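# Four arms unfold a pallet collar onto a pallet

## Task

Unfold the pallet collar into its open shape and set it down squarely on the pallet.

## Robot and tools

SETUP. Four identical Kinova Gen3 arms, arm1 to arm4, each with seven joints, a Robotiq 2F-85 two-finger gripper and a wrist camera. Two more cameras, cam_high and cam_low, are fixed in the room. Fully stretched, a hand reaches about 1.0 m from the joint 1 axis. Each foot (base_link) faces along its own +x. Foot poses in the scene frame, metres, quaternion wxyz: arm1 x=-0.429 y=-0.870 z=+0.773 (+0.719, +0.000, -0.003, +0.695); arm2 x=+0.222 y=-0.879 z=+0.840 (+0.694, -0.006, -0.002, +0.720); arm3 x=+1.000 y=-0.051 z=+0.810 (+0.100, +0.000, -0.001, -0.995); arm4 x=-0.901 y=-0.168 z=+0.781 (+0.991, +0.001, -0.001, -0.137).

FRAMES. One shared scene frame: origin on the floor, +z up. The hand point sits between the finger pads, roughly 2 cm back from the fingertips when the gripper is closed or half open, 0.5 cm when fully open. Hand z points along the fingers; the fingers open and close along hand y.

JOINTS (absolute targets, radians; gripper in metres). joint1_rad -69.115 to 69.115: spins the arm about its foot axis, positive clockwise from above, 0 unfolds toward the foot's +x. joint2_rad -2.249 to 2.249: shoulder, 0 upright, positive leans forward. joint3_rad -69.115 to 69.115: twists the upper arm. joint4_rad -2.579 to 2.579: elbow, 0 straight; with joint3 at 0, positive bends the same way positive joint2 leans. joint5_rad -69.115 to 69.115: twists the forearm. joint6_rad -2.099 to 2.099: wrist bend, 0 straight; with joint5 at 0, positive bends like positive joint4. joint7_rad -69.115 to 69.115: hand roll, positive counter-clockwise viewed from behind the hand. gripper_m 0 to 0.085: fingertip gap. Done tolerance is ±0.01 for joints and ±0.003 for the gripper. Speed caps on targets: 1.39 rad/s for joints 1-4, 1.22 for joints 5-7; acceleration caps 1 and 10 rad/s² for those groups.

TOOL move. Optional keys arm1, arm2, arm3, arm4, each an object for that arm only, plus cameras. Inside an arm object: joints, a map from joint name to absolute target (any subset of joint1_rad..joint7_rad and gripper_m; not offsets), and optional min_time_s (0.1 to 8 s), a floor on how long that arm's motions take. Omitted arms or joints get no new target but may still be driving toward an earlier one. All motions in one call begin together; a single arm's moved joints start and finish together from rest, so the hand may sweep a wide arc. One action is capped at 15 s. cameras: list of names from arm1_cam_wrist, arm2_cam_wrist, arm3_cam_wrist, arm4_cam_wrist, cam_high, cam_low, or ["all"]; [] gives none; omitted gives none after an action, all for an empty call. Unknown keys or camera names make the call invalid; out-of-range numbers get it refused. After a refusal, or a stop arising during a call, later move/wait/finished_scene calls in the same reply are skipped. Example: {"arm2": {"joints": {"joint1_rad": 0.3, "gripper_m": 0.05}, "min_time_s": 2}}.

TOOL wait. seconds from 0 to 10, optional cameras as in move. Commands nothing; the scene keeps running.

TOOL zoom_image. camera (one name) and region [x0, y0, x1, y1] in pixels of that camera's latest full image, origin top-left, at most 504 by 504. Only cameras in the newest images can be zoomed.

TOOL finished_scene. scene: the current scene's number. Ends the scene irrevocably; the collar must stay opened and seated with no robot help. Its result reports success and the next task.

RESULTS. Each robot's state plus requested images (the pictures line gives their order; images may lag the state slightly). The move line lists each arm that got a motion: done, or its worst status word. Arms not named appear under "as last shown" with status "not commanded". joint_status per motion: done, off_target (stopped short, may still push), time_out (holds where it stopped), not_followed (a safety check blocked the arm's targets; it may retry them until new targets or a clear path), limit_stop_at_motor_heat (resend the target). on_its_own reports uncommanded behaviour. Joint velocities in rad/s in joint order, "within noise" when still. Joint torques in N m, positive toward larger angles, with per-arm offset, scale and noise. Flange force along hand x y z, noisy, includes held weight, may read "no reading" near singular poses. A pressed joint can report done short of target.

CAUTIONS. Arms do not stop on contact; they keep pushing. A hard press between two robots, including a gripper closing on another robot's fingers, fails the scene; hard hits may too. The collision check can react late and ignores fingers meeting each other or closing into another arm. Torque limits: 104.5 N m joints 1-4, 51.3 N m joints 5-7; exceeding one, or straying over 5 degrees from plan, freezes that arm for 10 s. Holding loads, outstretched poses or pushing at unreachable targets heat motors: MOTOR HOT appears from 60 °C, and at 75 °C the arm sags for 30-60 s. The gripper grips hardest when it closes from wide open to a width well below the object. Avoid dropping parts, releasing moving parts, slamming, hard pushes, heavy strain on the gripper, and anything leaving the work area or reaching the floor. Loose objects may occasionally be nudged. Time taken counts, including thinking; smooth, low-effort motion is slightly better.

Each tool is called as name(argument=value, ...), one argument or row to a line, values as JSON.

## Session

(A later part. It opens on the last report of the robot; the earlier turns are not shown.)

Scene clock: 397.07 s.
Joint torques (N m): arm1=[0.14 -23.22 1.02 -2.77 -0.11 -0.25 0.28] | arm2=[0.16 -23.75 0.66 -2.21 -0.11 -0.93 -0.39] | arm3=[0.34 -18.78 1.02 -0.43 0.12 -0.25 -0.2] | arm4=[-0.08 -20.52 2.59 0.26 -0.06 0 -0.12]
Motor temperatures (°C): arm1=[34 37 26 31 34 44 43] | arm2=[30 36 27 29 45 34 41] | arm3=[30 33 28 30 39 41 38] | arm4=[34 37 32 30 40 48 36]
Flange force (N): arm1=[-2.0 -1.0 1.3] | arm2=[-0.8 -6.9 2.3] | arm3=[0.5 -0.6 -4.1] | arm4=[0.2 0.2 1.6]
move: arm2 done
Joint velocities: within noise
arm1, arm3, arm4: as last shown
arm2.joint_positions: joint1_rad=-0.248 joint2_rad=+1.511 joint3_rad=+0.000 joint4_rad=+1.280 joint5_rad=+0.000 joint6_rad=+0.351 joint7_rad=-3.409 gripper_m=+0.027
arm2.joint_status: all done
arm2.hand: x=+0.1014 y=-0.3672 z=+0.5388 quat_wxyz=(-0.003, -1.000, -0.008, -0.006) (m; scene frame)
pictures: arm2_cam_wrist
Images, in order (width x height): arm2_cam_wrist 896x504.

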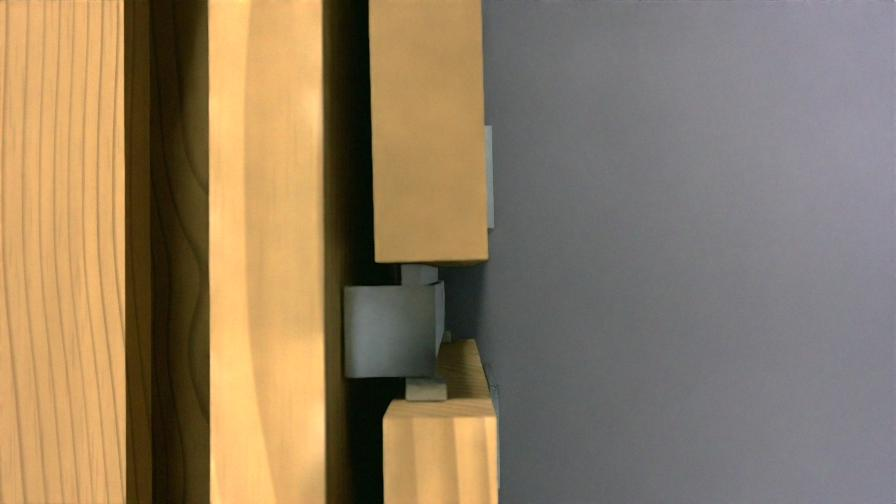

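move(
  arm2={"joints": {"joint1_rad": -0.2496, "joint2_rad": 1.5094, "joint4_rad": 1.2887, "joint6_rad": 0.3435, "joint7_rad": -3.4105}, "min_time_s": 0.5},
)

move(
  arm2={"joints": {"joint1_rad": -0.2497, "joint2_rad": 1.5188, "joint4_rad": 1.2799, "joint6_rad": 0.3430, "joint7_rad": -3.4105}, "min_time_s": 0.5},
  cameras=["arm2_cam_wrist"],
)

Scene clock: 402.50 s.
Joint torques (N m): arm1=[0.1 -23.29 1.03 -2.79 -0.15 -0.21 0.29] | arm2=[-0.16 -22.16 0.18 -0.8 -0.16 -0.28 -0.44] | arm3=[0.39 -18.77 0.95 -0.44 0.11 -0.27 -0.18] | arm4=[-0.04 -20.54 2.58 0.26 -0.08 0.02 -0.13]
Motor temperatures (°C): arm1=[34 38 26 31 34 44 43] | arm2=[30 36 27 29 45 34 41] | arm3=[30 33 28 30 39 41 38] | arm4=[34 37 32 30 40 48 36]
Flange force (N): arm1=[-2.2 -1.0 1.5] | arm2=[-0.6 -9.1 1.7] | arm3=[0.7 -0.6 -4.1] | arm4=[0.1 0.3 1.6]
move: arm2 done
Joint velocities: within noise
arm1, arm3, arm4: as last shown
arm2.joint_positions: joint1_rad=-0.250 joint2_rad=+1.509 joint3_rad=+0.000 joint4_rad=+1.289 joint5_rad=+0.000 joint6_rad=+0.343 joint7_rad=-3.410 gripper_m=+0.027
arm2.joint_status: all done
arm2.hand: x=+0.1014 y=-0.3694 z=+0.5389 quat_wxyz=(-0.003, -1.000, -0.008, -0.006) (m; scene frame)
pictures: none

Scene clock: 403.30 s.
Joint torques (N m): arm1=[0.07 -23.32 1.06 -2.84 -0.12 -0.22 0.26] | arm2=[-0.51 -8.9 -0.42 0.06 -0.25 -1.2 -0.4] | arm3=[0.41 -18.71 1.02 -0.41 0.1 -0.22 -0.19] | arm4=[-0.03 -20.53 2.56 0.26 -0.06 0.02 -0.14]
Motor temperatures (°C): arm1=[34 38 26 31 34 44 43] | arm2=[30 36 27 29 45 34 41] | arm3=[30 33 28 30 39 41 38] | arm4=[34 37 32 30 40 48 36]
Flange force (N): arm1=[-2.3 -0.9 1.5] | arm2=[1.0 -4.9 -27.5] | arm3=[0.6 -0.7 -4.2] | arm4=[0.1 0.2 1.6]
move: arm2 done
Joint velocities: within noise
arm1, arm3, arm4: as last shown
arm2.joint_positions: joint1_rad=-0.250 joint2_rad=+1.519 joint3_rad=+0.000 joint4_rad=+1.280 joint5_rad=+0.000 joint6_rad=+0.343 joint7_rad=-3.411 gripper_m=+0.027
arm2.joint_status: all done
arm2.hand: x=+0.1014 y=-0.3694 z=+0.5349 quat_wxyz=(-0.003, -1.000, -0.008, -0.006) (m; scene frame)
pictures: arm2_cam_wrist
Images, in order (width x height): arm2_cam_wrist 896x504.

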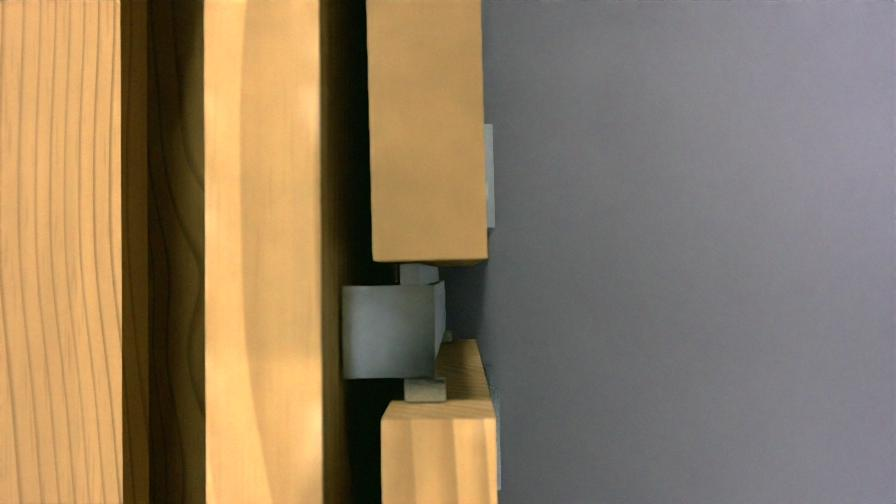

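zoom_image(
  camera="arm2_cam_wrist",
  region=[290, 384, 530, 504],
)

Scaled by 2.100 from the camera's 896x504 image, which has a finer 1280x720 frame.

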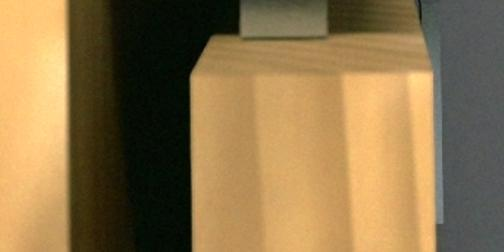

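move(
  arm2={"joints": {"joint1_rad": -0.2508, "joint2_rad": 1.4958, "joint4_rad": 1.3092, "joint6_rad": 0.3366, "joint7_rad": -3.4117}, "min_time_s": 0.6},
  cameras=["arm2_cam_wrist"],
)

zoom_image(
  camera="arm2_cam_wrist",
  region=[290, 384, 530, 504],
)

Scene clock: 418.50 s.
Joint torques (N m): arm1=[0.18 -23.24 1.08 -2.82 -0.12 -0.24 0.3] | arm2=[-0.08 -22.06 0.33 -0.82 -0.16 -0.28 -0.39] | arm3=[0.4 -18.74 0.99 -0.43 0.11 -0.23 -0.15] | arm4=[-0.02 -20.54 2.55 0.26 -0.06 0.02 -0.14]
Motor temperatures (°C): arm1=[34 38 26 31 34 44 43] | arm2=[30 36 27 29 45 34 41] | arm3=[30 33 28 30 39 41 38] | arm4=[34 37 32 30 40 48 36]
Flange force (N): arm1=[-2.2 -1.2 1.3] | arm2=[-0.7 -8.7 1.4] | arm3=[0.7 -0.7 -4.1] | arm4=[0.0 0.3 1.6]
move: arm2 done
Joint velocities: within noise
arm1.joint_positions: joint1_rad=+0.227 joint2_rad=+1.467 joint3_rad=+0.000 joint4_rad=+1.479 joint5_rad=+0.000 joint6_rad=+0.195 joint7_rad=-1.310 gripper_m=+0.000
arm1.joint_status: not commanded
arm1.hand: x=-0.2797 y=-0.4123 z=+0.4841 quat_wxyz=(+0.000, -0.707, -0.707, -0.003) (m; scene frame)
arm2.joint_positions: joint1_rad=-0.251 joint2_rad=+1.496 joint3_rad=+0.000 joint4_rad=+1.309 joint5_rad=+0.000 joint6_rad=+0.337 joint7_rad=-3.412 gripper_m=+0.027
arm2.joint_status: all done
arm2.hand: x=+0.1014 y=-0.3719 z=+0.5438 quat_wxyz=(-0.003, -1.000, -0.008, -0.006) (m; scene frame)
arm3.joint_positions: joint1_rad=-0.423 joint2_rad=+1.536 joint3_rad=+0.000 joint4_rad=+1.589 joint5_rad=+0.000 joint6_rad=+0.016 joint7_rad=-0.624 gripper_m=+0.000
arm3.joint_status: not commanded
arm3.hand: x=+0.6402 y=-0.2793 z=+0.4836 quat_wxyz=(+0.000, -0.707, +0.707, -0.001) (m; scene frame)
arm4.joint_positions: joint1_rad=+0.041 joint2_rad=+1.468 joint3_rad=+0.000 joint4_rad=+1.706 joint5_rad=+0.000 joint6_rad=-0.033 joint7_rad=-2.826 gripper_m=+0.000
arm4.joint_status: not commanded
arm4.hand: x=-0.5198 y=-0.3179 z=+0.4835 quat_wxyz=(+0.001, -0.707, +0.707, +0.000) (m; scene frame)
pictures: arm2_cam_wrist
Images, in order (width x height): arm2_cam_wrist 896x504.

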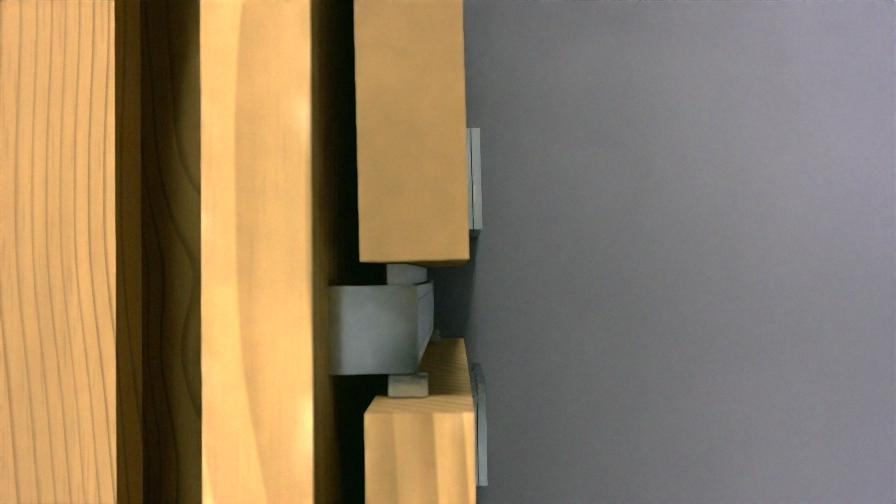

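Scaled by 2.100 from the camera's 896x504 image, which has a finer 1280x720 frame.

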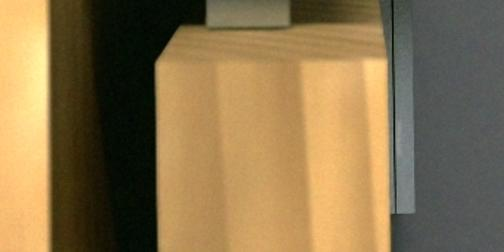

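move(
  arm2={"joints": {"joint1_rad": -0.2507, "joint2_rad": 1.5126, "joint4_rad": 1.2919, "joint6_rad": 0.3371, "joint7_rad": -3.4116}, "min_time_s": 0.6},
)

move(
  arm2={"joints": {"joint1_rad": -0.2507, "joint2_rad": 1.5173, "joint4_rad": 1.2875, "joint6_rad": 0.3368, "joint7_rad": -3.4116}, "min_time_s": 0.5},
)

Scene clock: 424.47 s.
Joint torques (N m): arm1=[0.18 -23.3 1.07 -2.74 -0.14 -0.21 0.28] | arm2=[-0.2 -22.12 0.28 -0.82 -0.15 -0.32 -0.47] | arm3=[0.42 -18.73 1.02 -0.45 0.1 -0.23 -0.18] | arm4=[-0.05 -20.55 2.54 0.26 -0.09 0.01 -0.13]
Motor temperatures (°C): arm1=[34 38 26 31 34 44 43] | arm2=[30 36 27 29 45 34 41] | arm3=[30 33 28 30 39 41 38] | arm4=[34 37 32 30 40 48 36]
Flange force (N): arm1=[-2.0 -1.1 1.6] | arm2=[-0.4 -9.0 1.6] | arm3=[0.6 -0.8 -4.2] | arm4=[0.1 0.2 1.6]
move: arm2 done
Joint velocities: within noise
arm1, arm3, arm4: as last shown
arm2.joint_positions: joint1_rad=-0.251 joint2_rad=+1.513 joint3_rad=+0.000 joint4_rad=+1.292 joint5_rad=+0.000 joint6_rad=+0.337 joint7_rad=-3.412 gripper_m=+0.027
arm2.joint_status: all done
arm2.hand: x=+0.1014 y=-0.3713 z=+0.5368 quat_wxyz=(-0.003, -1.000, -0.008, -0.006) (m; scene frame)
pictures: none

Scene clock: 425.27 s.
Joint torques (N m): arm1=[0.17 -23.29 1.08 -2.79 -0.16 -0.24 0.31] | arm2=[-0.44 -9.48 -0.52 -0.02 -0.22 -1.04 -0.37] | arm3=[0.37 -18.75 1.03 -0.42 0.1 -0.24 -0.16] | arm4=[-0.06 -20.52 2.59 0.25 -0.09 0.01 -0.13]
Motor temperatures (°C): arm1=[34 38 26 31 34 44 43] | arm2=[30 36 27 29 45 34 41] | arm3=[30 33 28 30 39 41 38] | arm4=[34 37 32 30 40 48 36]
Flange force (N): arm1=[-2.1 -1.1 1.5] | arm2=[0.9 -4.5 -26.3] | arm3=[0.6 -0.6 -4.1] | arm4=[0.2 0.3 1.5]
move: arm2 done
Joint velocities: within noise
arm1, arm3, arm4: as last shown
arm2.joint_positions: joint1_rad=-0.251 joint2_rad=+1.517 joint3_rad=+0.000 joint4_rad=+1.287 joint5_rad=+0.000 joint6_rad=+0.337 joint7_rad=-3.412 gripper_m=+0.027
arm2.joint_status: all done
arm2.hand: x=+0.1014 y=-0.3712 z=+0.5349 quat_wxyz=(-0.003, -1.000, -0.008, -0.006) (m; scene frame)
pictures: none

wait(
  seconds=0.05,
  cameras=["arm2_cam_wrist"],
)

zoom_image(
  camera="arm2_cam_wrist",
  region=[290, 384, 530, 504],
)

Scene clock: 427.63 s.
Joint torques (N m): arm1=[0.19 -23.25 1.07 -2.8 -0.15 -0.22 0.27] | arm2=[-0.51 -9.33 -0.54 0.03 -0.25 -1.04 -0.35] | arm3=[0.38 -18.73 1 -0.47 0.11 -0.21 -0.17] | arm4=[-0.02 -20.57 2.56 0.28 -0.08 0.01 -0.12]
Motor temperatures (°C): arm1=[34 38 26 31 34 44 43] | arm2=[30 36 27 29 45 34 41] | arm3=[30 33 28 30 39 41 38] | arm4=[34 37 32 30 40 48 36]
Flange force (N): arm1=[-2.2 -1.2 1.4] | arm2=[1.0 -4.6 -26.6] | arm3=[0.5 -0.8 -4.3] | arm4=[0.1 0.2 1.7]
Joint velocities: within noise
arm1.joint_positions: joint1_rad=+0.227 joint2_rad=+1.467 joint3_rad=+0.000 joint4_rad=+1.479 joint5_rad=+0.000 joint6_rad=+0.195 joint7_rad=-1.310 gripper_m=+0.000
arm1.joint_status: not commanded
arm1.hand: x=-0.2797 y=-0.4123 z=+0.4841 quat_wxyz=(+0.000, -0.707, -0.707, -0.003) (m; scene frame)
arm2.joint_positions: joint1_rad=-0.251 joint2_rad=+1.517 joint3_rad=+0.000 joint4_rad=+1.287 joint5_rad=+0.000 joint6_rad=+0.337 joint7_rad=-3.412 gripper_m=+0.027
arm2.joint_status: all done
arm2.hand: x=+0.1014 y=-0.3713 z=+0.5348 quat_wxyz=(-0.003, -1.000, -0.008, -0.006) (m; scene frame)
arm3.joint_positions: joint1_rad=-0.423 joint2_rad=+1.536 joint3_rad=+0.000 joint4_rad=+1.589 joint5_rad=+0.000 joint6_rad=+0.016 joint7_rad=-0.624 gripper_m=+0.000
arm3.joint_status: not commanded
arm3.hand: x=+0.6402 y=-0.2793 z=+0.4836 quat_wxyz=(+0.000, -0.707, +0.707, -0.001) (m; scene frame)
arm4.joint_positions: joint1_rad=+0.041 joint2_rad=+1.468 joint3_rad=+0.000 joint4_rad=+1.706 joint5_rad=+0.000 joint6_rad=-0.033 joint7_rad=-2.826 gripper_m=+0.000
arm4.joint_status: not commanded
arm4.hand: x=-0.5198 y=-0.3179 z=+0.4835 quat_wxyz=(+0.001, -0.707, +0.707, +0.000) (m; scene frame)
wait: 0.07 s; at rest from the start
pictures: arm2_cam_wrist
Images, in order (width x height): arm2_cam_wrist 896x504.

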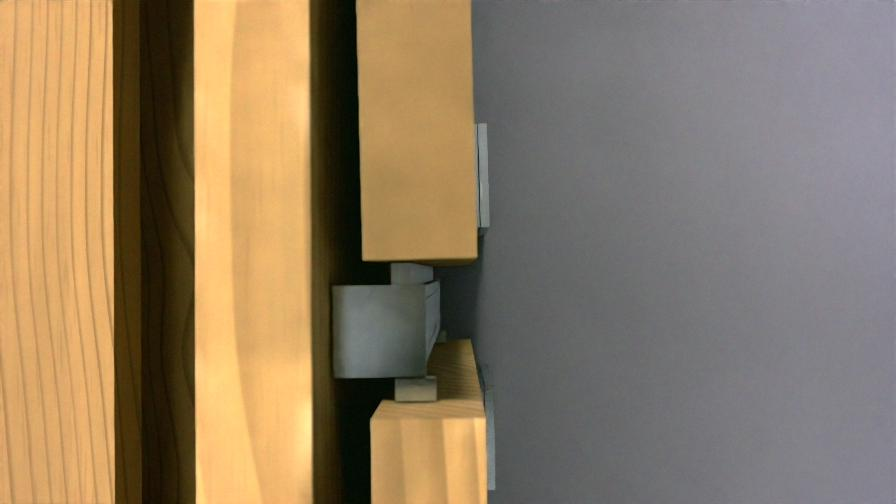

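Scaled by 2.100 from the camera's 896x504 image, which has a finer 1280x720 frame.

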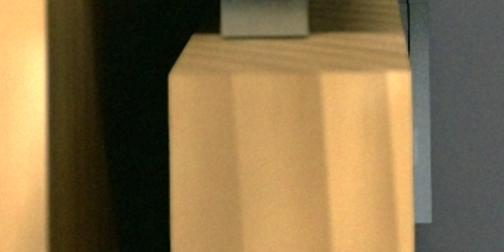

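move(
  arm2={"joints": {"joint1_rad": -0.2507, "joint2_rad": 1.5126, "joint4_rad": 1.2919, "joint6_rad": 0.3371, "joint7_rad": -3.4116}, "min_time_s": 0.5},
  arm1={"joints": {"joint1_rad": 0.2325, "joint2_rad": 1.0817, "joint4_rad": 1.7319, "joint6_rad": 0.3280, "joint7_rad": -1.3044}, "min_time_s": 1.2},
)

move(
  arm1={"joints": {"joint1_rad": 0.6500, "joint2_rad": 1.2341, "joint4_rad": 1.2056, "joint6_rad": 0.7020, "joint7_rad": -0.8870}, "min_time_s": 1.5},
  cameras=["arm1_cam_wrist", "arm2_cam_wrist"],
)

Scene clock: 443.90 s.
Joint torques (N m): arm1=[0.15 -22.22 1.09 -4.04 -0.18 -0.26 0.29] | arm2=[-0.15 -22.09 0.22 -0.75 -0.18 -0.31 -0.43] | arm3=[0.36 -18.74 0.99 -0.41 0.08 -0.24 -0.16] | arm4=[-0.02 -20.53 2.55 0.28 -0.07 0.01 -0.15]
Motor temperatures (°C): arm1=[34 38 26 31 34 44 43] | arm2=[30 36 27 28 45 34 41] | arm3=[30 33 28 30 39 41 38] | arm4=[34 37 32 30 39 48 36]
Flange force (N): arm1=[-1.9 -1.1 2.4] | arm2=[-0.6 -9.2 1.7] | arm3=[0.6 -0.6 -4.1] | arm4=[0.1 0.2 1.6]
move: arm1 done; arm2 done
Joint velocities: within noise
arm1.joint_positions: joint1_rad=+0.232 joint2_rad=+1.082 joint3_rad=+0.000 joint4_rad=+1.732 joint5_rad=+0.000 joint6_rad=+0.328 joint7_rad=-1.304 gripper_m=+0.000
arm1.joint_status: all done
arm1.hand: x=-0.2798 y=-0.4202 z=+0.6492 quat_wxyz=(+0.000, -0.707, -0.707, -0.003) (m; scene frame)
arm2.joint_positions: joint1_rad=-0.251 joint2_rad=+1.513 joint3_rad=+0.000 joint4_rad=+1.292 joint5_rad=+0.000 joint6_rad=+0.337 joint7_rad=-3.412 gripper_m=+0.027
arm2.joint_status: all done
arm2.hand: x=+0.1014 y=-0.3713 z=+0.5368 quat_wxyz=(-0.003, -1.000, -0.008, -0.006) (m; scene frame)
arm3, arm4: as last shown
pictures: none

Scene clock: 445.73 s.
Joint torques (N m): arm1=[0.13 -26.2 1.04 -7.04 -0.18 -0.23 0.34] | arm2=[-0.16 -22.05 0.26 -0.77 -0.15 -0.24 -0.41] | arm3=[0.36 -18.74 1.01 -0.45 0.11 -0.22 -0.2] | arm4=[-0.03 -20.54 2.58 0.25 -0.06 -0.01 -0.13]
Motor temperatures (°C): arm1=[34 38 26 31 34 44 43] | arm2=[30 36 27 28 45 34 41] | arm3=[30 33 28 30 39 41 38] | arm4=[34 37 32 30 39 48 36]
Flange force (N): arm1=[-1.9 -2.4 1.6] | arm2=[-0.6 -8.8 1.5] | arm3=[0.5 -0.7 -4.2] | arm4=[0.1 0.2 1.6]
move: arm1 done
Joint velocities: within noise
arm1.joint_positions: joint1_rad=+0.650 joint2_rad=+1.234 joint3_rad=+0.000 joint4_rad=+1.206 joint5_rad=+0.000 joint6_rad=+0.702 joint7_rad=-0.887 gripper_m=+0.000
arm1.joint_status: all done
arm1.hand: x=-0.0298 y=-0.4205 z=+0.6493 quat_wxyz=(+0.000, -0.707, -0.707, -0.003) (m; scene frame)
arm2, arm3, arm4: as last shown
pictures: arm1_cam_wrist, arm2_cam_wrist
Images, in order (width x height): arm1_cam_wrist 896x504, arm2_cam_wrist 896x504.

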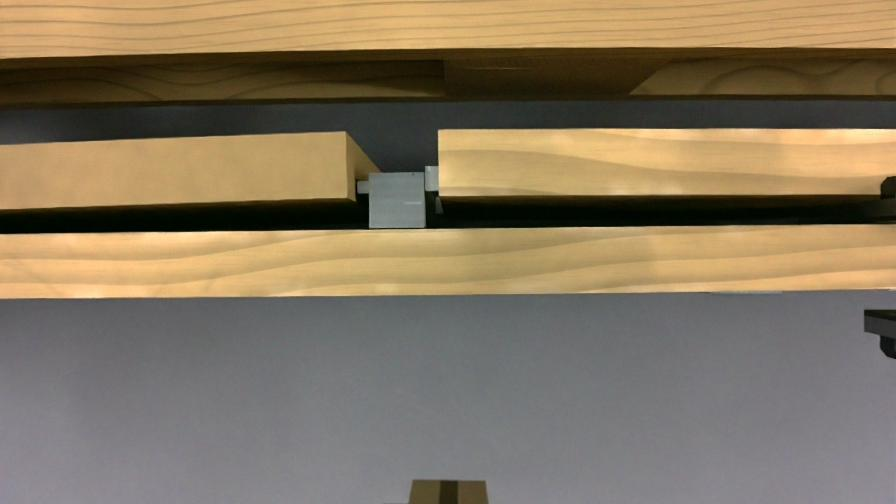

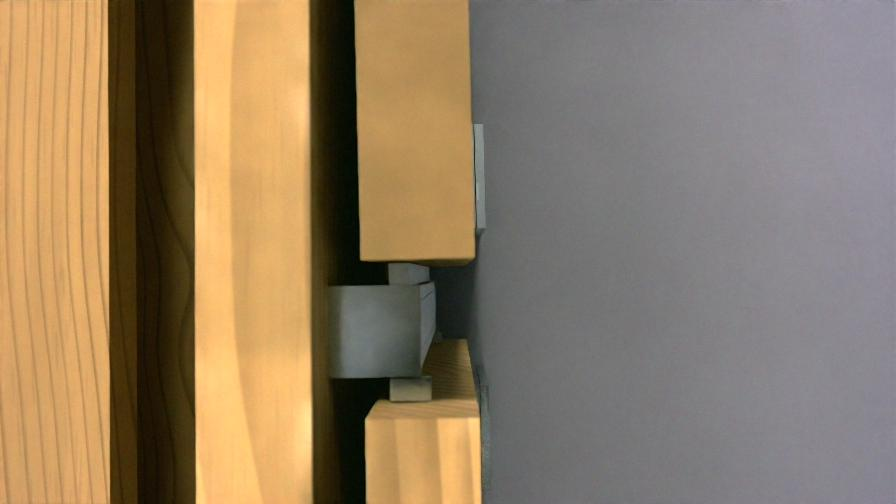

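zoom_image(
  camera="arm1_cam_wrist",
  region=[696, 110, 896, 380],
)

Scaled by 1.867 from the camera's 896x504 image, which has a finer 1280x720 frame.

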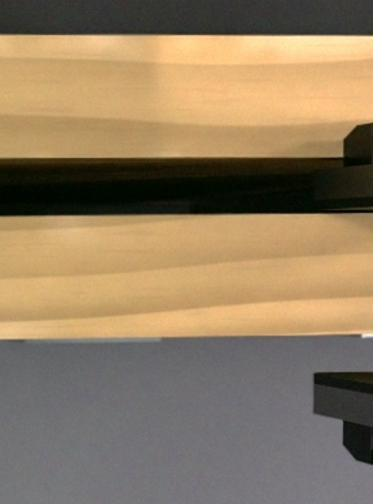

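move(
  arm2={"joints": {"joint1_rad": -0.2520, "joint2_rad": 1.5105, "joint4_rad": 1.3020, "joint6_rad": 0.3290, "joint7_rad": -3.4129}, "min_time_s": 0.6},
  cameras=["arm1_cam_wrist", "arm2_cam_wrist"],
)

zoom_image(
  camera="arm2_cam_wrist",
  region=[290, 384, 530, 504],
)

zoom_image(
  camera="arm1_cam_wrist",
  region=[696, 110, 896, 380],
)

Scene clock: 513.03 s.
Joint torques (N m): arm1=[0.09 -26.22 0.99 -7.01 -0.15 -0.21 0.25] | arm2=[-0.37 -21.24 0 0.02 -0.22 0.04 -0.35] | arm3=[0.4 -18.73 0.95 -0.49 0.09 -0.18 -0.16] | arm4=[-0.05 -20.53 2.53 0.26 -0.06 -0.01 -0.15]
Motor temperatures (°C): arm1=[34 37 26 31 34 44 43] | arm2=[30 37 27 28 45 34 40] | arm3=[30 33 28 30 39 41 38] | arm4=[34 38 32 30 39 48 36]
Flange force (N): arm1=[-1.9 -2.1 1.7] | arm2=[-0.6 -10.3 1.4] | arm3=[0.4 -1.0 -4.3] | arm4=[0.1 0.2 1.6]
move: arm2 done
Joint velocities: within noise
arm1, arm3, arm4: as last shown
arm2.joint_positions: joint1_rad=-0.252 joint2_rad=+1.510 joint3_rad=+0.000 joint4_rad=+1.302 joint5_rad=+0.000 joint6_rad=+0.329 joint7_rad=-3.413 gripper_m=+0.027
arm2.joint_status: all done
arm2.hand: x=+0.1014 y=-0.3737 z=+0.5369 quat_wxyz=(-0.003, -1.000, -0.008, -0.006) (m; scene frame)
pictures: arm1_cam_wrist, arm2_cam_wrist
Images, in order (width x height): arm1_cam_wrist 896x504, arm2_cam_wrist 896x504.

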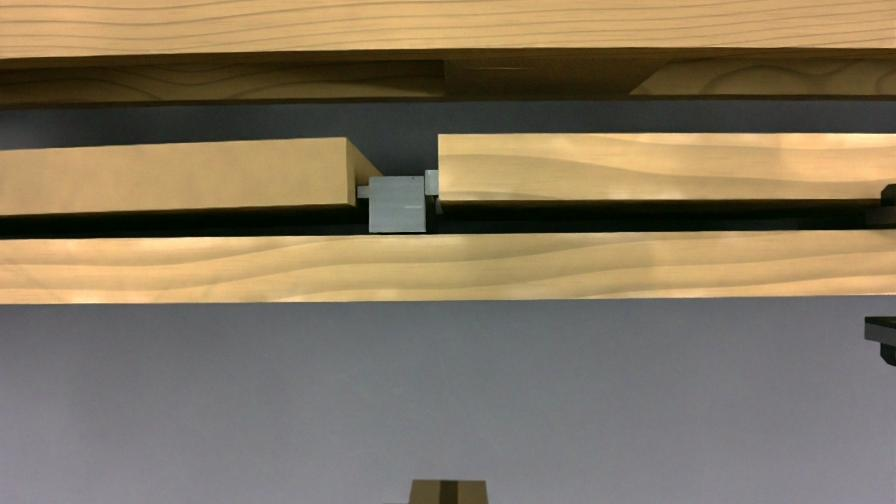

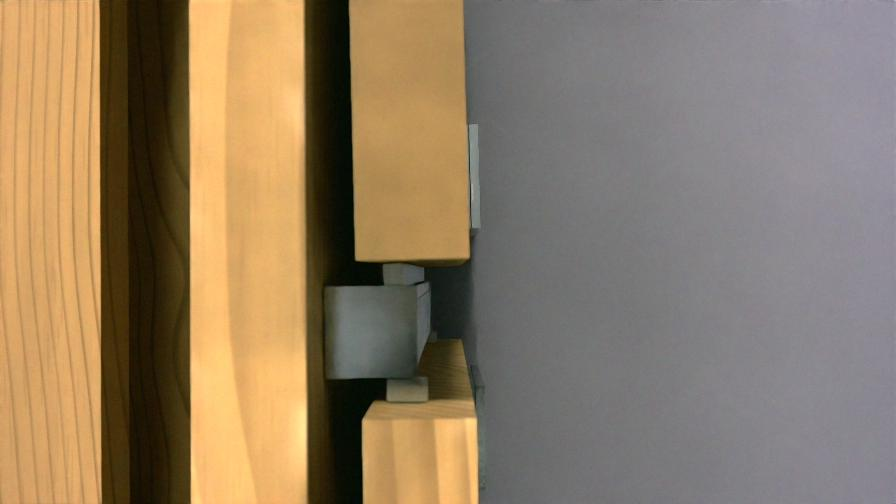

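Scaled by 2.100 from the camera's 896x504 image, which has a finer 1280x720 frame.

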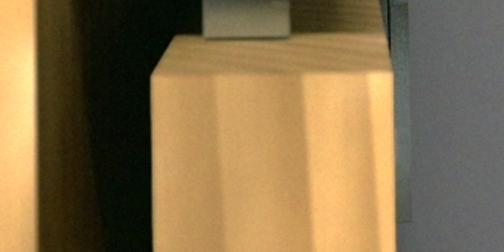

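Scaled by 1.867 from the camera's 896x504 image, which has a finer 1280x720 frame.

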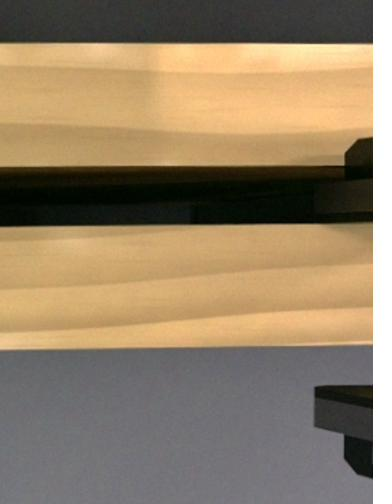

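move(
  cameras=["arm2_cam_wrist", "arm1_cam_wrist", "cam_high"],
)

Scene clock: 519.40 s.
Joint torques (N m): arm1=[0.12 -26.27 1.03 -7.11 -0.15 -0.22 0.28] | arm2=[-0.29 -21.29 -0.1 -0.15 -0.22 -0.03 -0.4] | arm3=[0.34 -18.78 1.01 -0.45 0.12 -0.26 -0.2] | arm4=[-0.03 -20.54 2.58 0.29 -0.07 0 -0.12]
Motor temperatures (°C): arm1=[34 37 26 31 34 44 43] | arm2=[30 37 27 28 45 34 40] | arm3=[30 33 28 30 39 41 38] | arm4=[34 38 32 30 39 48 36]
Flange force (N): arm1=[-2.1 -2.5 1.7] | arm2=[-0.6 -9.8 1.1] | arm3=[0.5 -0.6 -4.1] | arm4=[0.1 0.1 1.7]
Joint velocities: within noise
arm1.joint_positions: joint1_rad=+0.650 joint2_rad=+1.234 joint3_rad=+0.000 joint4_rad=+1.206 joint5_rad=+0.000 joint6_rad=+0.702 joint7_rad=-0.887 gripper_m=+0.000
arm1.joint_status: not commanded
arm1.hand: x=-0.0298 y=-0.4205 z=+0.6493 quat_wxyz=(+0.000, -0.707, -0.707, -0.003) (m; scene frame)
arm2.joint_positions: joint1_rad=-0.252 joint2_rad=+1.510 joint3_rad=+0.000 joint4_rad=+1.302 joint5_rad=+0.000 joint6_rad=+0.329 joint7_rad=-3.413 gripper_m=+0.027
arm2.joint_status: all done
arm2.hand: x=+0.1014 y=-0.3738 z=+0.5369 quat_wxyz=(-0.003, -1.000, -0.008, -0.006) (m; scene frame)
arm3.joint_positions: joint1_rad=-0.423 joint2_rad=+1.536 joint3_rad=+0.000 joint4_rad=+1.589 joint5_rad=+0.000 joint6_rad=+0.016 joint7_rad=-0.624 gripper_m=+0.000
arm3.joint_status: not commanded
arm3.hand: x=+0.6402 y=-0.2793 z=+0.4836 quat_wxyz=(+0.000, -0.707, +0.707, -0.001) (m; scene frame)
arm4.joint_positions: joint1_rad=+0.041 joint2_rad=+1.468 joint3_rad=+0.000 joint4_rad=+1.706 joint5_rad=+0.000 joint6_rad=-0.033 joint7_rad=-2.826 gripper_m=+0.000
arm4.joint_status: not commanded
arm4.hand: x=-0.5198 y=-0.3179 z=+0.4835 quat_wxyz=(+0.001, -0.707, +0.707, +0.000) (m; scene frame)
pictures: arm1_cam_wrist, arm2_cam_wrist, cam_high
Images, in order (width x height): arm1_cam_wrist 896x504, arm2_cam_wrist 896x504, cam_high 896x504.

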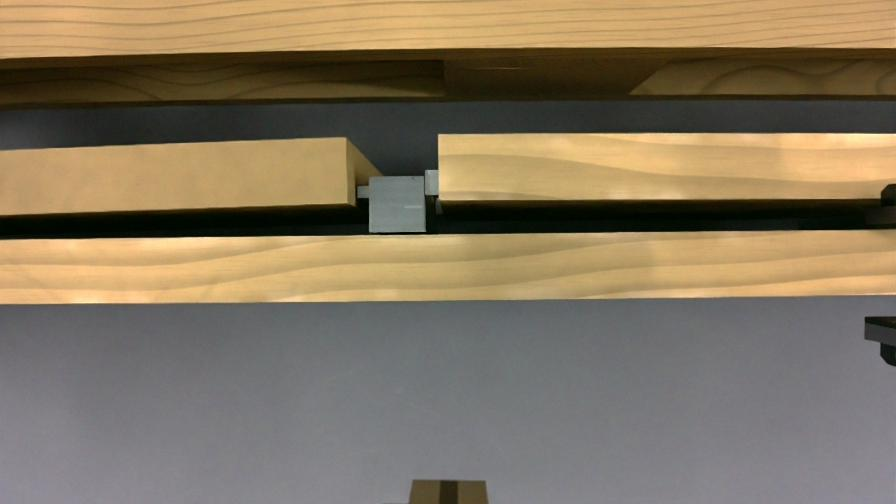

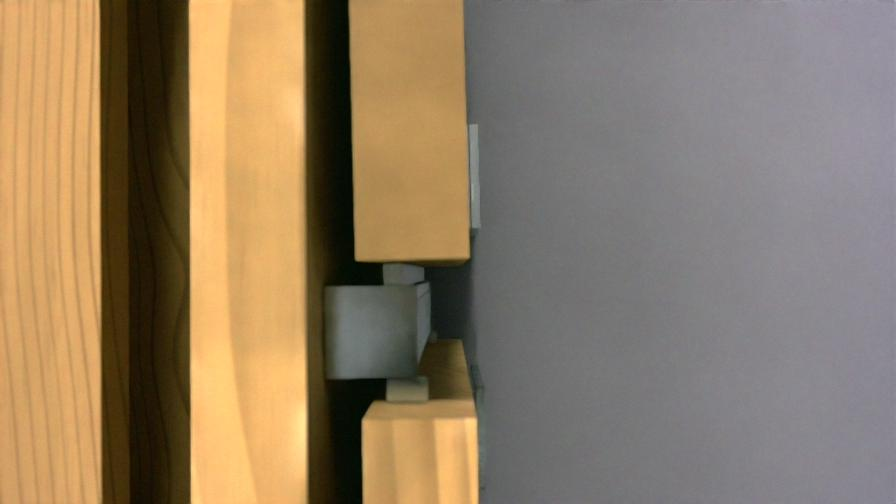

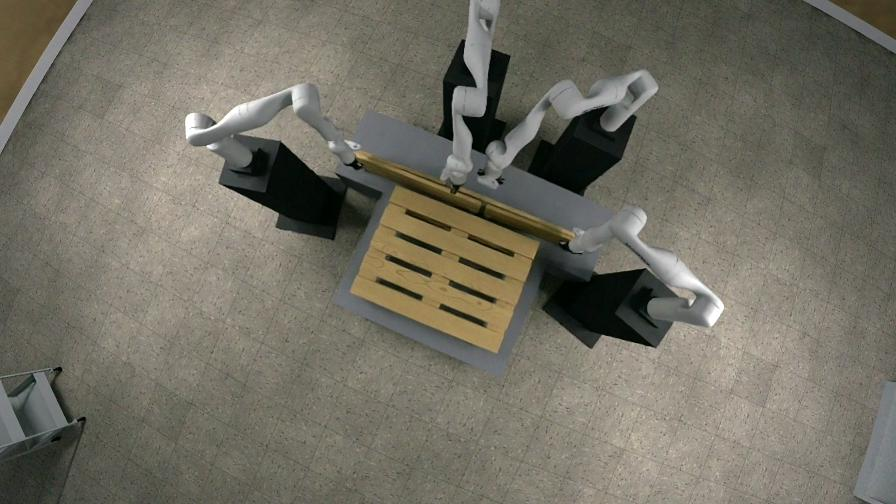

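move(
  arm3={"joints": {"joint1_rad": -0.43316, "joint2_rad": 1.212203, "joint4_rad": 1.819494, "joint6_rad": 0.109896, "joint7_rad": -0.63346}},
  arm4={"joints": {"joint1_rad": 0.040528, "joint2_rad": 1.136114, "joint4_rad": 1.91996, "joint6_rad": 0.085519, "joint7_rad": -2.826372}},
  cameras=[],
)

move(
  arm3={"joints": {"joint1_rad": -0.66196, "joint2_rad": 1.245094, "joint4_rad": 1.589702, "joint6_rad": 0.306797, "joint7_rad": -0.86226}},
  arm4={"joints": {"joint1_rad": 0.333147, "joint2_rad": 1.14261, "joint4_rad": 1.840871, "joint6_rad": 0.158112, "joint7_rad": -2.533753}},
  cameras=["cam_high", "arm3_cam_wrist", "arm4_cam_wrist"],
)

Scene clock: 544.87 s.
Joint torques (N m): arm1=[0.17 -26.25 0.97 -6.99 -0.2 -0.21 0.28] | arm2=[-0.38 -21.26 0.01 -0.07 -0.22 0 -0.42] | arm3=[0.34 -18.31 0.99 -1.23 0.12 -0.21 -0.19] | arm4=[-0.05 -19.87 2.53 -0.84 -0.07 0.01 -0.13]
Motor temperatures (°C): arm1=[34 36 26 31 34 44 43] | arm2=[29 37 27 28 45 34 40] | arm3=[30 33 28 30 39 41 38] | arm4=[34 38 32 30 39 48 36]
Flange force (N): arm1=[-1.7 -2.2 1.7] | arm2=[-0.4 -10.1 1.2] | arm3=[0.3 -0.8 -4.1] | arm4=[0.5 0.3 1.8]
move: arm3 done; arm4 done
Joint velocities: within noise
arm1, arm2: as last shown
arm3.joint_positions: joint1_rad=-0.433 joint2_rad=+1.212 joint3_rad=+0.000 joint4_rad=+1.819 joint5_rad=+0.000 joint6_rad=+0.110 joint7_rad=-0.633 gripper_m=+0.000
arm3.joint_status: all done
arm3.hand: x=+0.6401 y=-0.2844 z=+0.6186 quat_wxyz=(-0.001, -0.707, +0.707, -0.001) (m; scene frame)
arm4.joint_positions: joint1_rad=+0.041 joint2_rad=+1.136 joint3_rad=+0.000 joint4_rad=+1.920 joint5_rad=+0.000 joint6_rad=+0.086 joint7_rad=-2.826 gripper_m=+0.000
arm4.joint_status: all done
arm4.hand: x=-0.5197 y=-0.3179 z=+0.6185 quat_wxyz=(+0.001, -0.707, +0.707, +0.000) (m; scene frame)
pictures: none
No camera images: "cameras" was empty.

Scene clock: 546.30 s.
Joint torques (N m): arm1=[0.09 -26.29 1.12 -7.09 -0.13 -0.2 0.31] | arm2=[-0.35 -21.2 -0.06 -0.15 -0.21 -0.02 -0.39] | arm3=[0.39 -20.2 0.97 -3.04 0.08 -0.2 -0.17] | arm4=[-0.05 -20.58 2.53 -1.55 -0.07 0 -0.13]
Motor temperatures (°C): arm1=[34 36 26 31 34 44 43] | arm2=[29 37 27 28 45 34 40] | arm3=[30 33 28 30 39 41 38] | arm4=[34 38 32 30 39 48 36]
Flange force (N): arm1=[-2.1 -2.4 1.7] | arm2=[-0.5 -9.8 0.9] | arm3=[-0.9 -1.6 -4.0] | arm4=[0.5 0.5 1.7]
move: arm3 done; arm4 done
Joint velocities: within noise
arm1, arm2: as last shown
arm3.joint_positions: joint1_rad=-0.662 joint2_rad=+1.245 joint3_rad=+0.000 joint4_rad=+1.590 joint5_rad=+0.000 joint6_rad=+0.307 joint7_rad=-0.862 gripper_m=+0.000
arm3.joint_status: all done
arm3.hand: x=+0.6601 y=-0.4094 z=+0.6186 quat_wxyz=(-0.001, -0.707, +0.707, -0.001) (m; scene frame)
arm4.joint_positions: joint1_rad=+0.333 joint2_rad=+1.143 joint3_rad=+0.000 joint4_rad=+1.841 joint5_rad=+0.000 joint6_rad=+0.158 joint7_rad=-2.534 gripper_m=+0.000
arm4.joint_status: all done
arm4.hand: x=-0.5598 y=-0.4349 z=+0.6185 quat_wxyz=(+0.001, -0.707, +0.707, +0.000) (m; scene frame)
pictures: arm3_cam_wrist, arm4_cam_wrist, cam_high
Images, in order (width x height): arm3_cam_wrist 896x504, arm4_cam_wrist 896x504, cam_high 896x504.

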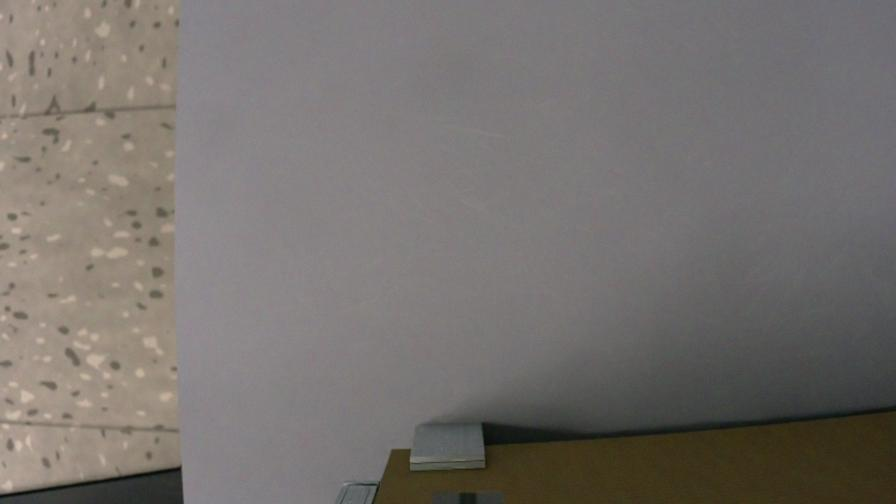

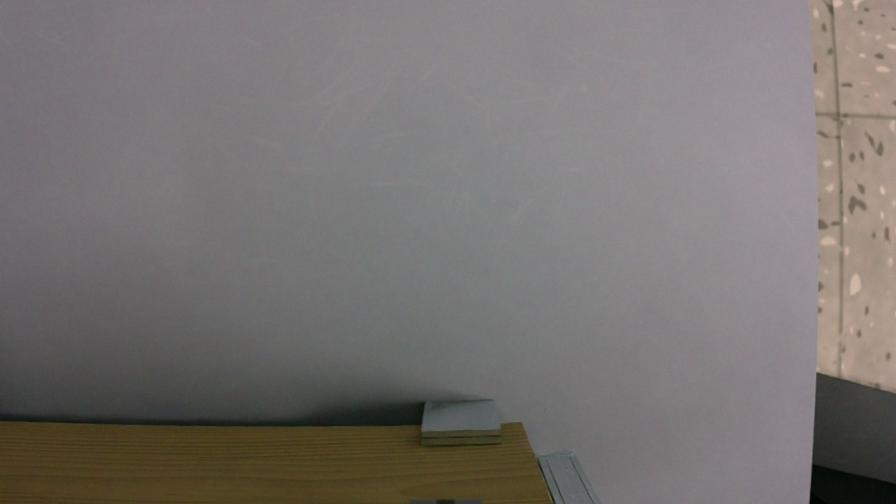

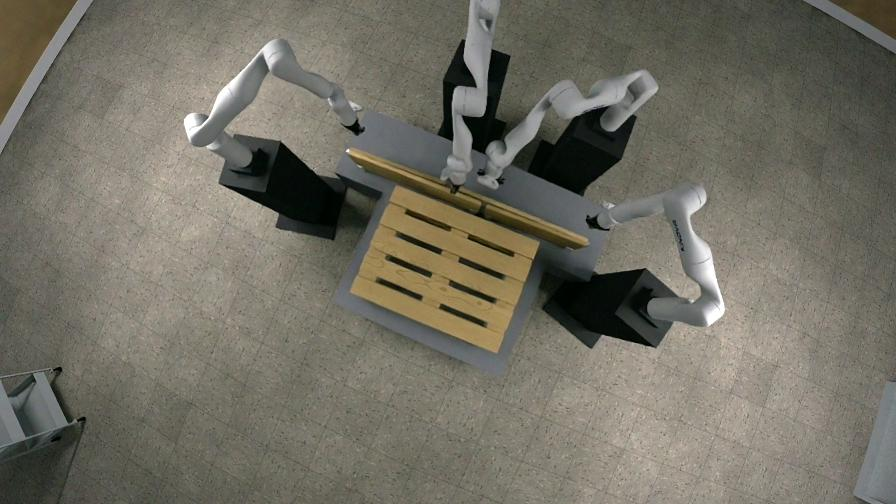

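move(
  arm3={"joints": {"joint1_rad": -0.63437, "joint2_rad": 1.544965, "joint4_rad": 1.409594, "joint6_rad": 0.187034, "joint7_rad": -0.83467}},
  arm4={"joints": {"joint1_rad": 0.320574, "joint2_rad": 1.462515, "joint4_rad": 1.648583, "joint6_rad": 0.030495, "joint7_rad": -2.546326}},
  cameras=[],
)

move(
  arm3={"joints": {"joint1_rad": -0.61724, "joint2_rad": 1.541424, "joint4_rad": 1.440122, "joint6_rad": 0.160047, "joint7_rad": -0.81754}, "min_time_s": 0.8},
  arm4={"joints": {"joint1_rad": 0.292957, "joint2_rad": 1.462229, "joint4_rad": 1.675482, "joint6_rad": 0.003882, "joint7_rad": -2.573943}, "min_time_s": 0.8},
  cameras=["arm3_cam_wrist", "arm4_cam_wrist", "arm2_cam_wrist"],
)

Scene clock: 550.43 s.
Joint torques (N m): arm1=[0.16 -26.35 0.94 -6.94 -0.17 -0.21 0.3] | arm2=[-0.39 -21.26 -0.09 -0.13 -0.22 0.02 -0.36] | arm3=[0.4 -20.25 1.02 -2.02 0.16 -0.25 -0.17] | arm4=[-0.04 -21.08 2.57 -0.32 -0.08 -0.01 -0.13]
Motor temperatures (°C): arm1=[34 36 26 31 34 44 43] | arm2=[29 37 27 28 45 34 40] | arm3=[30 33 28 30 39 40 38] | arm4=[34 38 32 30 39 48 36]
Flange force (N): arm1=[-1.3 -1.9 2.0] | arm2=[-0.4 -9.8 1.1] | arm3=[-0.3 -1.3 -4.3] | arm4=[0.2 0.3 1.5]
move: arm3 done; arm4 done
Joint velocities: within noise
arm1, arm2: as last shown
arm3.joint_positions: joint1_rad=-0.634 joint2_rad=+1.545 joint3_rad=+0.000 joint4_rad=+1.410 joint5_rad=+0.000 joint6_rad=+0.187 joint7_rad=-0.835 gripper_m=+0.000
arm3.joint_status: all done
arm3.hand: x=+0.6601 y=-0.3893 z=+0.4856 quat_wxyz=(-0.001, -0.707, +0.707, -0.001) (m; scene frame)
arm4.joint_positions: joint1_rad=+0.321 joint2_rad=+1.463 joint3_rad=+0.000 joint4_rad=+1.649 joint5_rad=+0.000 joint6_rad=+0.030 joint7_rad=-2.546 gripper_m=+0.000
arm4.joint_status: all done
arm4.hand: x=-0.5599 y=-0.4278 z=+0.4856 quat_wxyz=(+0.001, -0.707, +0.707, +0.000) (m; scene frame)
pictures: none
No camera images: "cameras" was empty.

Scene clock: 551.53 s.
Joint torques (N m): arm1=[0.08 -26.21 0.98 -6.98 -0.15 -0.23 0.27] | arm2=[-0.64 -20.92 -0.44 1.21 -0.32 0.76 -0.43] | arm3=[0.33 -20 1.03 -1.75 0.07 -0.24 -0.2] | arm4=[-1.05 -20.14 1 1.16 -0.17 0.59 -0.22]
Motor temperatures (°C): arm1=[34 36 26 31 34 44 43] | arm2=[29 37 27 28 45 34 40] | arm3=[30 33 28 30 39 40 38] | arm4=[34 38 32 30 39 48 36]
Flange force (N): arm1=[-1.7 -2.0 1.7] | arm2=[-0.4 -12.6 3.3] | arm3=[-0.3 -1.0 -4.3] | arm4=[3.6 0.0 2.6]
move: arm3 done; arm4 done
Joint velocities: within noise
arm1, arm2: as last shown
arm2.hand: x=+0.1014 y=-0.3737 z=+0.5369 quat_wxyz=(-0.003, -1.000, -0.008, -0.006) (m; scene frame)
arm3.joint_positions: joint1_rad=-0.617 joint2_rad=+1.541 joint3_rad=+0.000 joint4_rad=+1.440 joint5_rad=+0.000 joint6_rad=+0.160 joint7_rad=-0.818 gripper_m=+0.000
arm3.joint_status: all done
arm3.hand: x=+0.6601 y=-0.3773 z=+0.4856 quat_wxyz=(-0.001, -0.707, +0.707, -0.001) (m; scene frame)
arm4.joint_positions: joint1_rad=+0.293 joint2_rad=+1.462 joint3_rad=+0.000 joint4_rad=+1.675 joint5_rad=+0.000 joint6_rad=+0.004 joint7_rad=-2.574 gripper_m=+0.000
arm4.joint_status: all done
arm4.hand: x=-0.5599 y=-0.4138 z=+0.4856 quat_wxyz=(+0.001, -0.707, +0.707, +0.000) (m; scene frame)
pictures: arm2_cam_wrist, arm3_cam_wrist, arm4_cam_wrist
Images, in order (width x height): arm2_cam_wrist 896x504, arm3_cam_wrist 896x504, arm4_cam_wrist 896x504.

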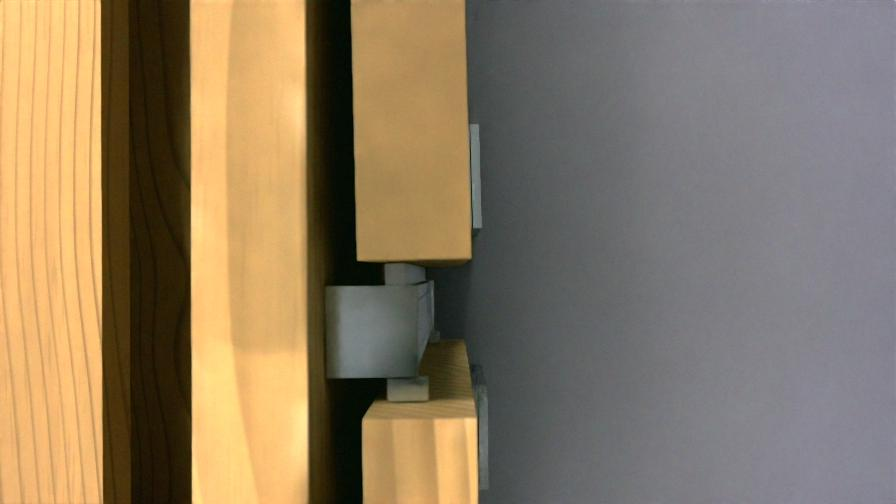

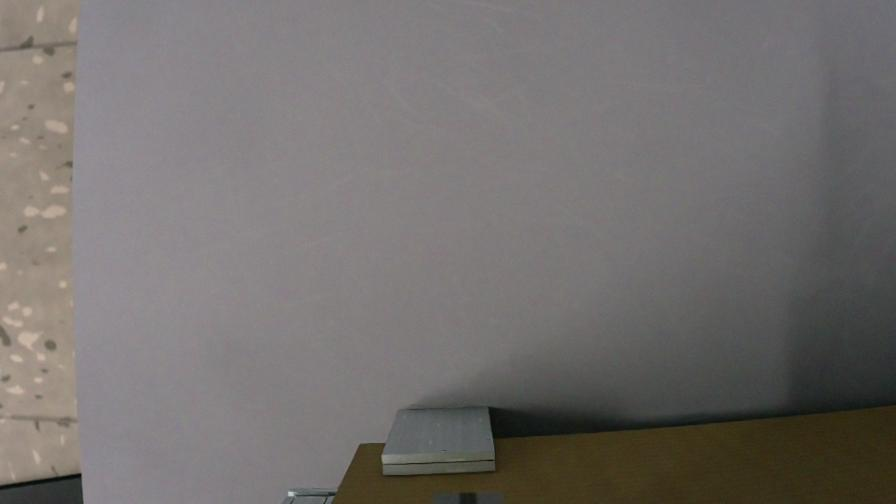

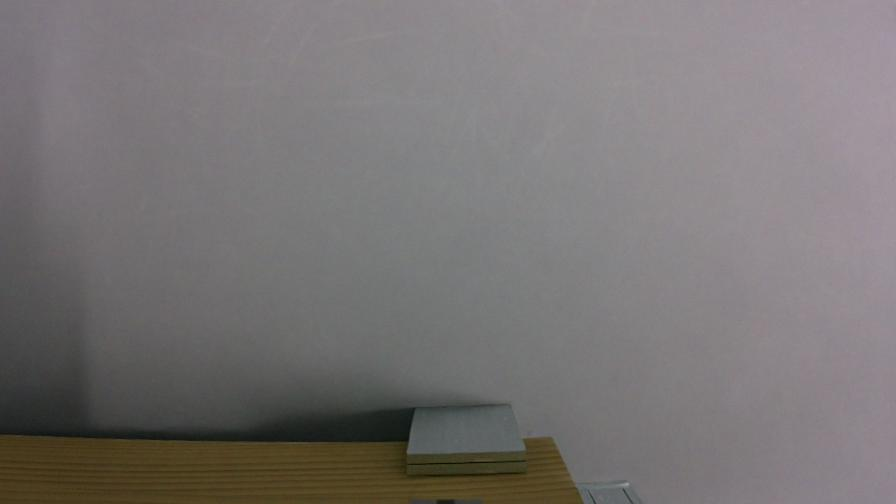

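move(
  arm2={"joints": {"joint1_rad": -0.254084, "joint2_rad": 1.507378, "joint4_rad": 1.317745, "joint6_rad": 0.316478, "joint7_rad": -3.414984}, "min_time_s": 1.0},
  cameras=["arm2_cam_wrist", "arm1_cam_wrist"],
)

Scene clock: 554.30 s.
Joint torques (N m): arm1=[0.13 -26.25 0.97 -7 -0.16 -0.24 0.27] | arm2=[-0.77 -20.5 -0.48 1.58 -0.29 0.87 -0.4] | arm3=[1.01 -19.59 1.77 -1.34 0.13 -0.09 -0.23] | arm4=[-0.81 -20.37 1.41 0.34 -0.13 0.18 -0.21]
Motor temperatures (°C): arm1=[34 36 26 31 34 44 43] | arm2=[29 37 27 28 45 34 40] | arm3=[30 33 28 30 39 40 38] | arm4=[34 38 32 30 39 48 36]
Flange force (N): arm1=[-1.7 -2.1 1.7] | arm2=[-0.3 -13.0 3.1] | arm3=[1.2 -1.4 -4.3] | arm4=[2.3 0.7 1.3]
move: arm2 done
Joint velocities: within noise
arm1, arm3, arm4: as last shown
arm2.joint_positions: joint1_rad=-0.254 joint2_rad=+1.507 joint3_rad=+0.000 joint4_rad=+1.318 joint5_rad=+0.000 joint6_rad=+0.316 joint7_rad=-3.415 gripper_m=+0.027
arm2.joint_status: all done
arm2.hand: x=+0.1014 y=-0.3778 z=+0.5370 quat_wxyz=(-0.003, -1.000, -0.008, -0.006) (m; scene frame)
arm4.hand: x=-0.5599 y=-0.4138 z=+0.4855 quat_wxyz=(+0.001, -0.707, +0.707, +0.000) (m; scene frame)
pictures: arm1_cam_wrist, arm2_cam_wrist
Images, in order (width x height): arm1_cam_wrist 896x504, arm2_cam_wrist 896x504.

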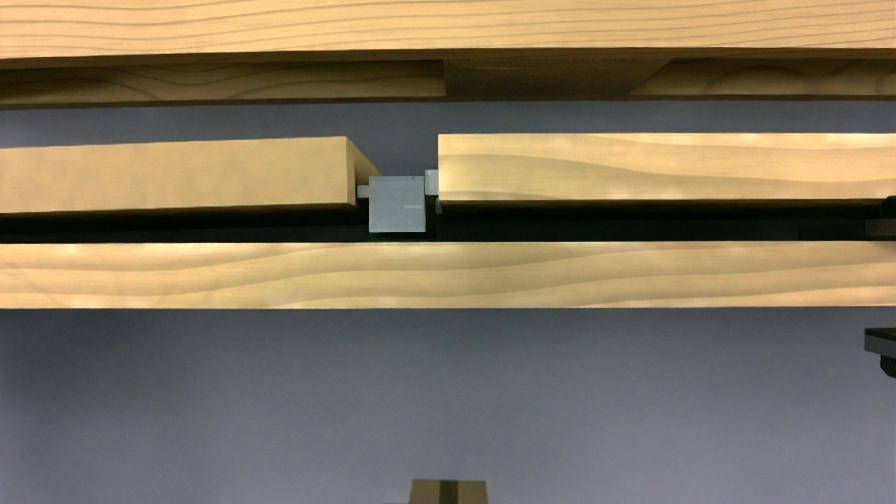

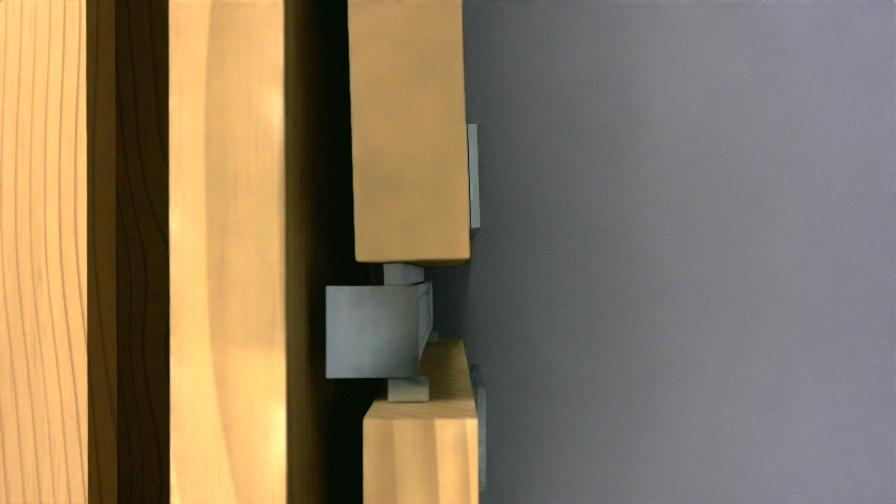

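move(
  arm2={"joints": {"joint1_rad": -0.256759, "joint2_rad": 1.503333, "joint4_rad": 1.3379, "joint6_rad": 0.300373, "joint7_rad": -3.417659}, "min_time_s": 1.0},
  cameras=["arm2_cam_wrist", "arm1_cam_wrist"],
)

Scene clock: 557.00 s.
Joint torques (N m): arm1=[0.12 -26.27 1 -7.06 -0.16 -0.24 0.31] | arm2=[-0.84 -20.39 -0.68 1.8 -0.32 0.96 -0.39] | arm3=[1.54 -19.34 2.39 -1.07 0.18 0.09 -0.24] | arm4=[-0.75 -20.51 1.5 0.28 -0.15 0.17 -0.17]
Motor temperatures (°C): arm1=[34 36 26 31 34 44 43] | arm2=[29 37 27 28 45 34 40] | arm3=[30 33 28 30 39 40 38] | arm4=[34 38 32 30 39 48 36]
Flange force (N): arm1=[-1.8 -2.3 1.7] | arm2=[-0.2 -13.0 3.4] | arm3=[2.2 -2.0 -4.2] | arm4=[2.0 0.8 1.5]
move: arm2 done
Joint velocities: within noise
arm1, arm3, arm4: as last shown
arm2.joint_positions: joint1_rad=-0.257 joint2_rad=+1.503 joint3_rad=+0.000 joint4_rad=+1.338 joint5_rad=+0.000 joint6_rad=+0.300 joint7_rad=-3.418 gripper_m=+0.027
arm2.joint_status: all done
arm2.hand: x=+0.1015 y=-0.3828 z=+0.5372 quat_wxyz=(-0.003, -1.000, -0.008, -0.006) (m; scene frame)
pictures: arm1_cam_wrist, arm2_cam_wrist
Images, in order (width x height): arm1_cam_wrist 896x504, arm2_cam_wrist 896x504.

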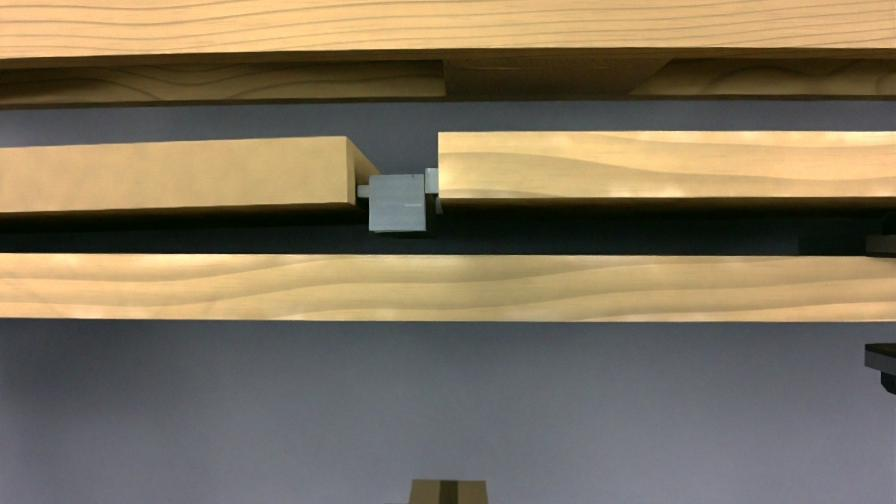

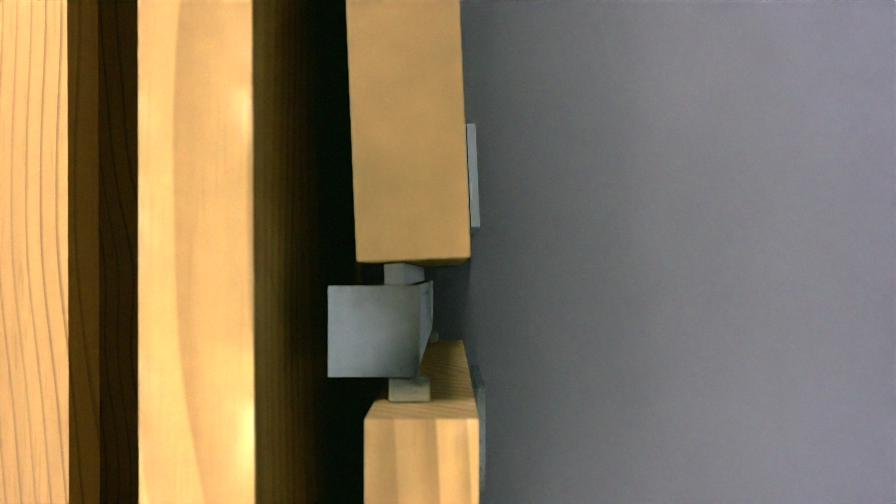

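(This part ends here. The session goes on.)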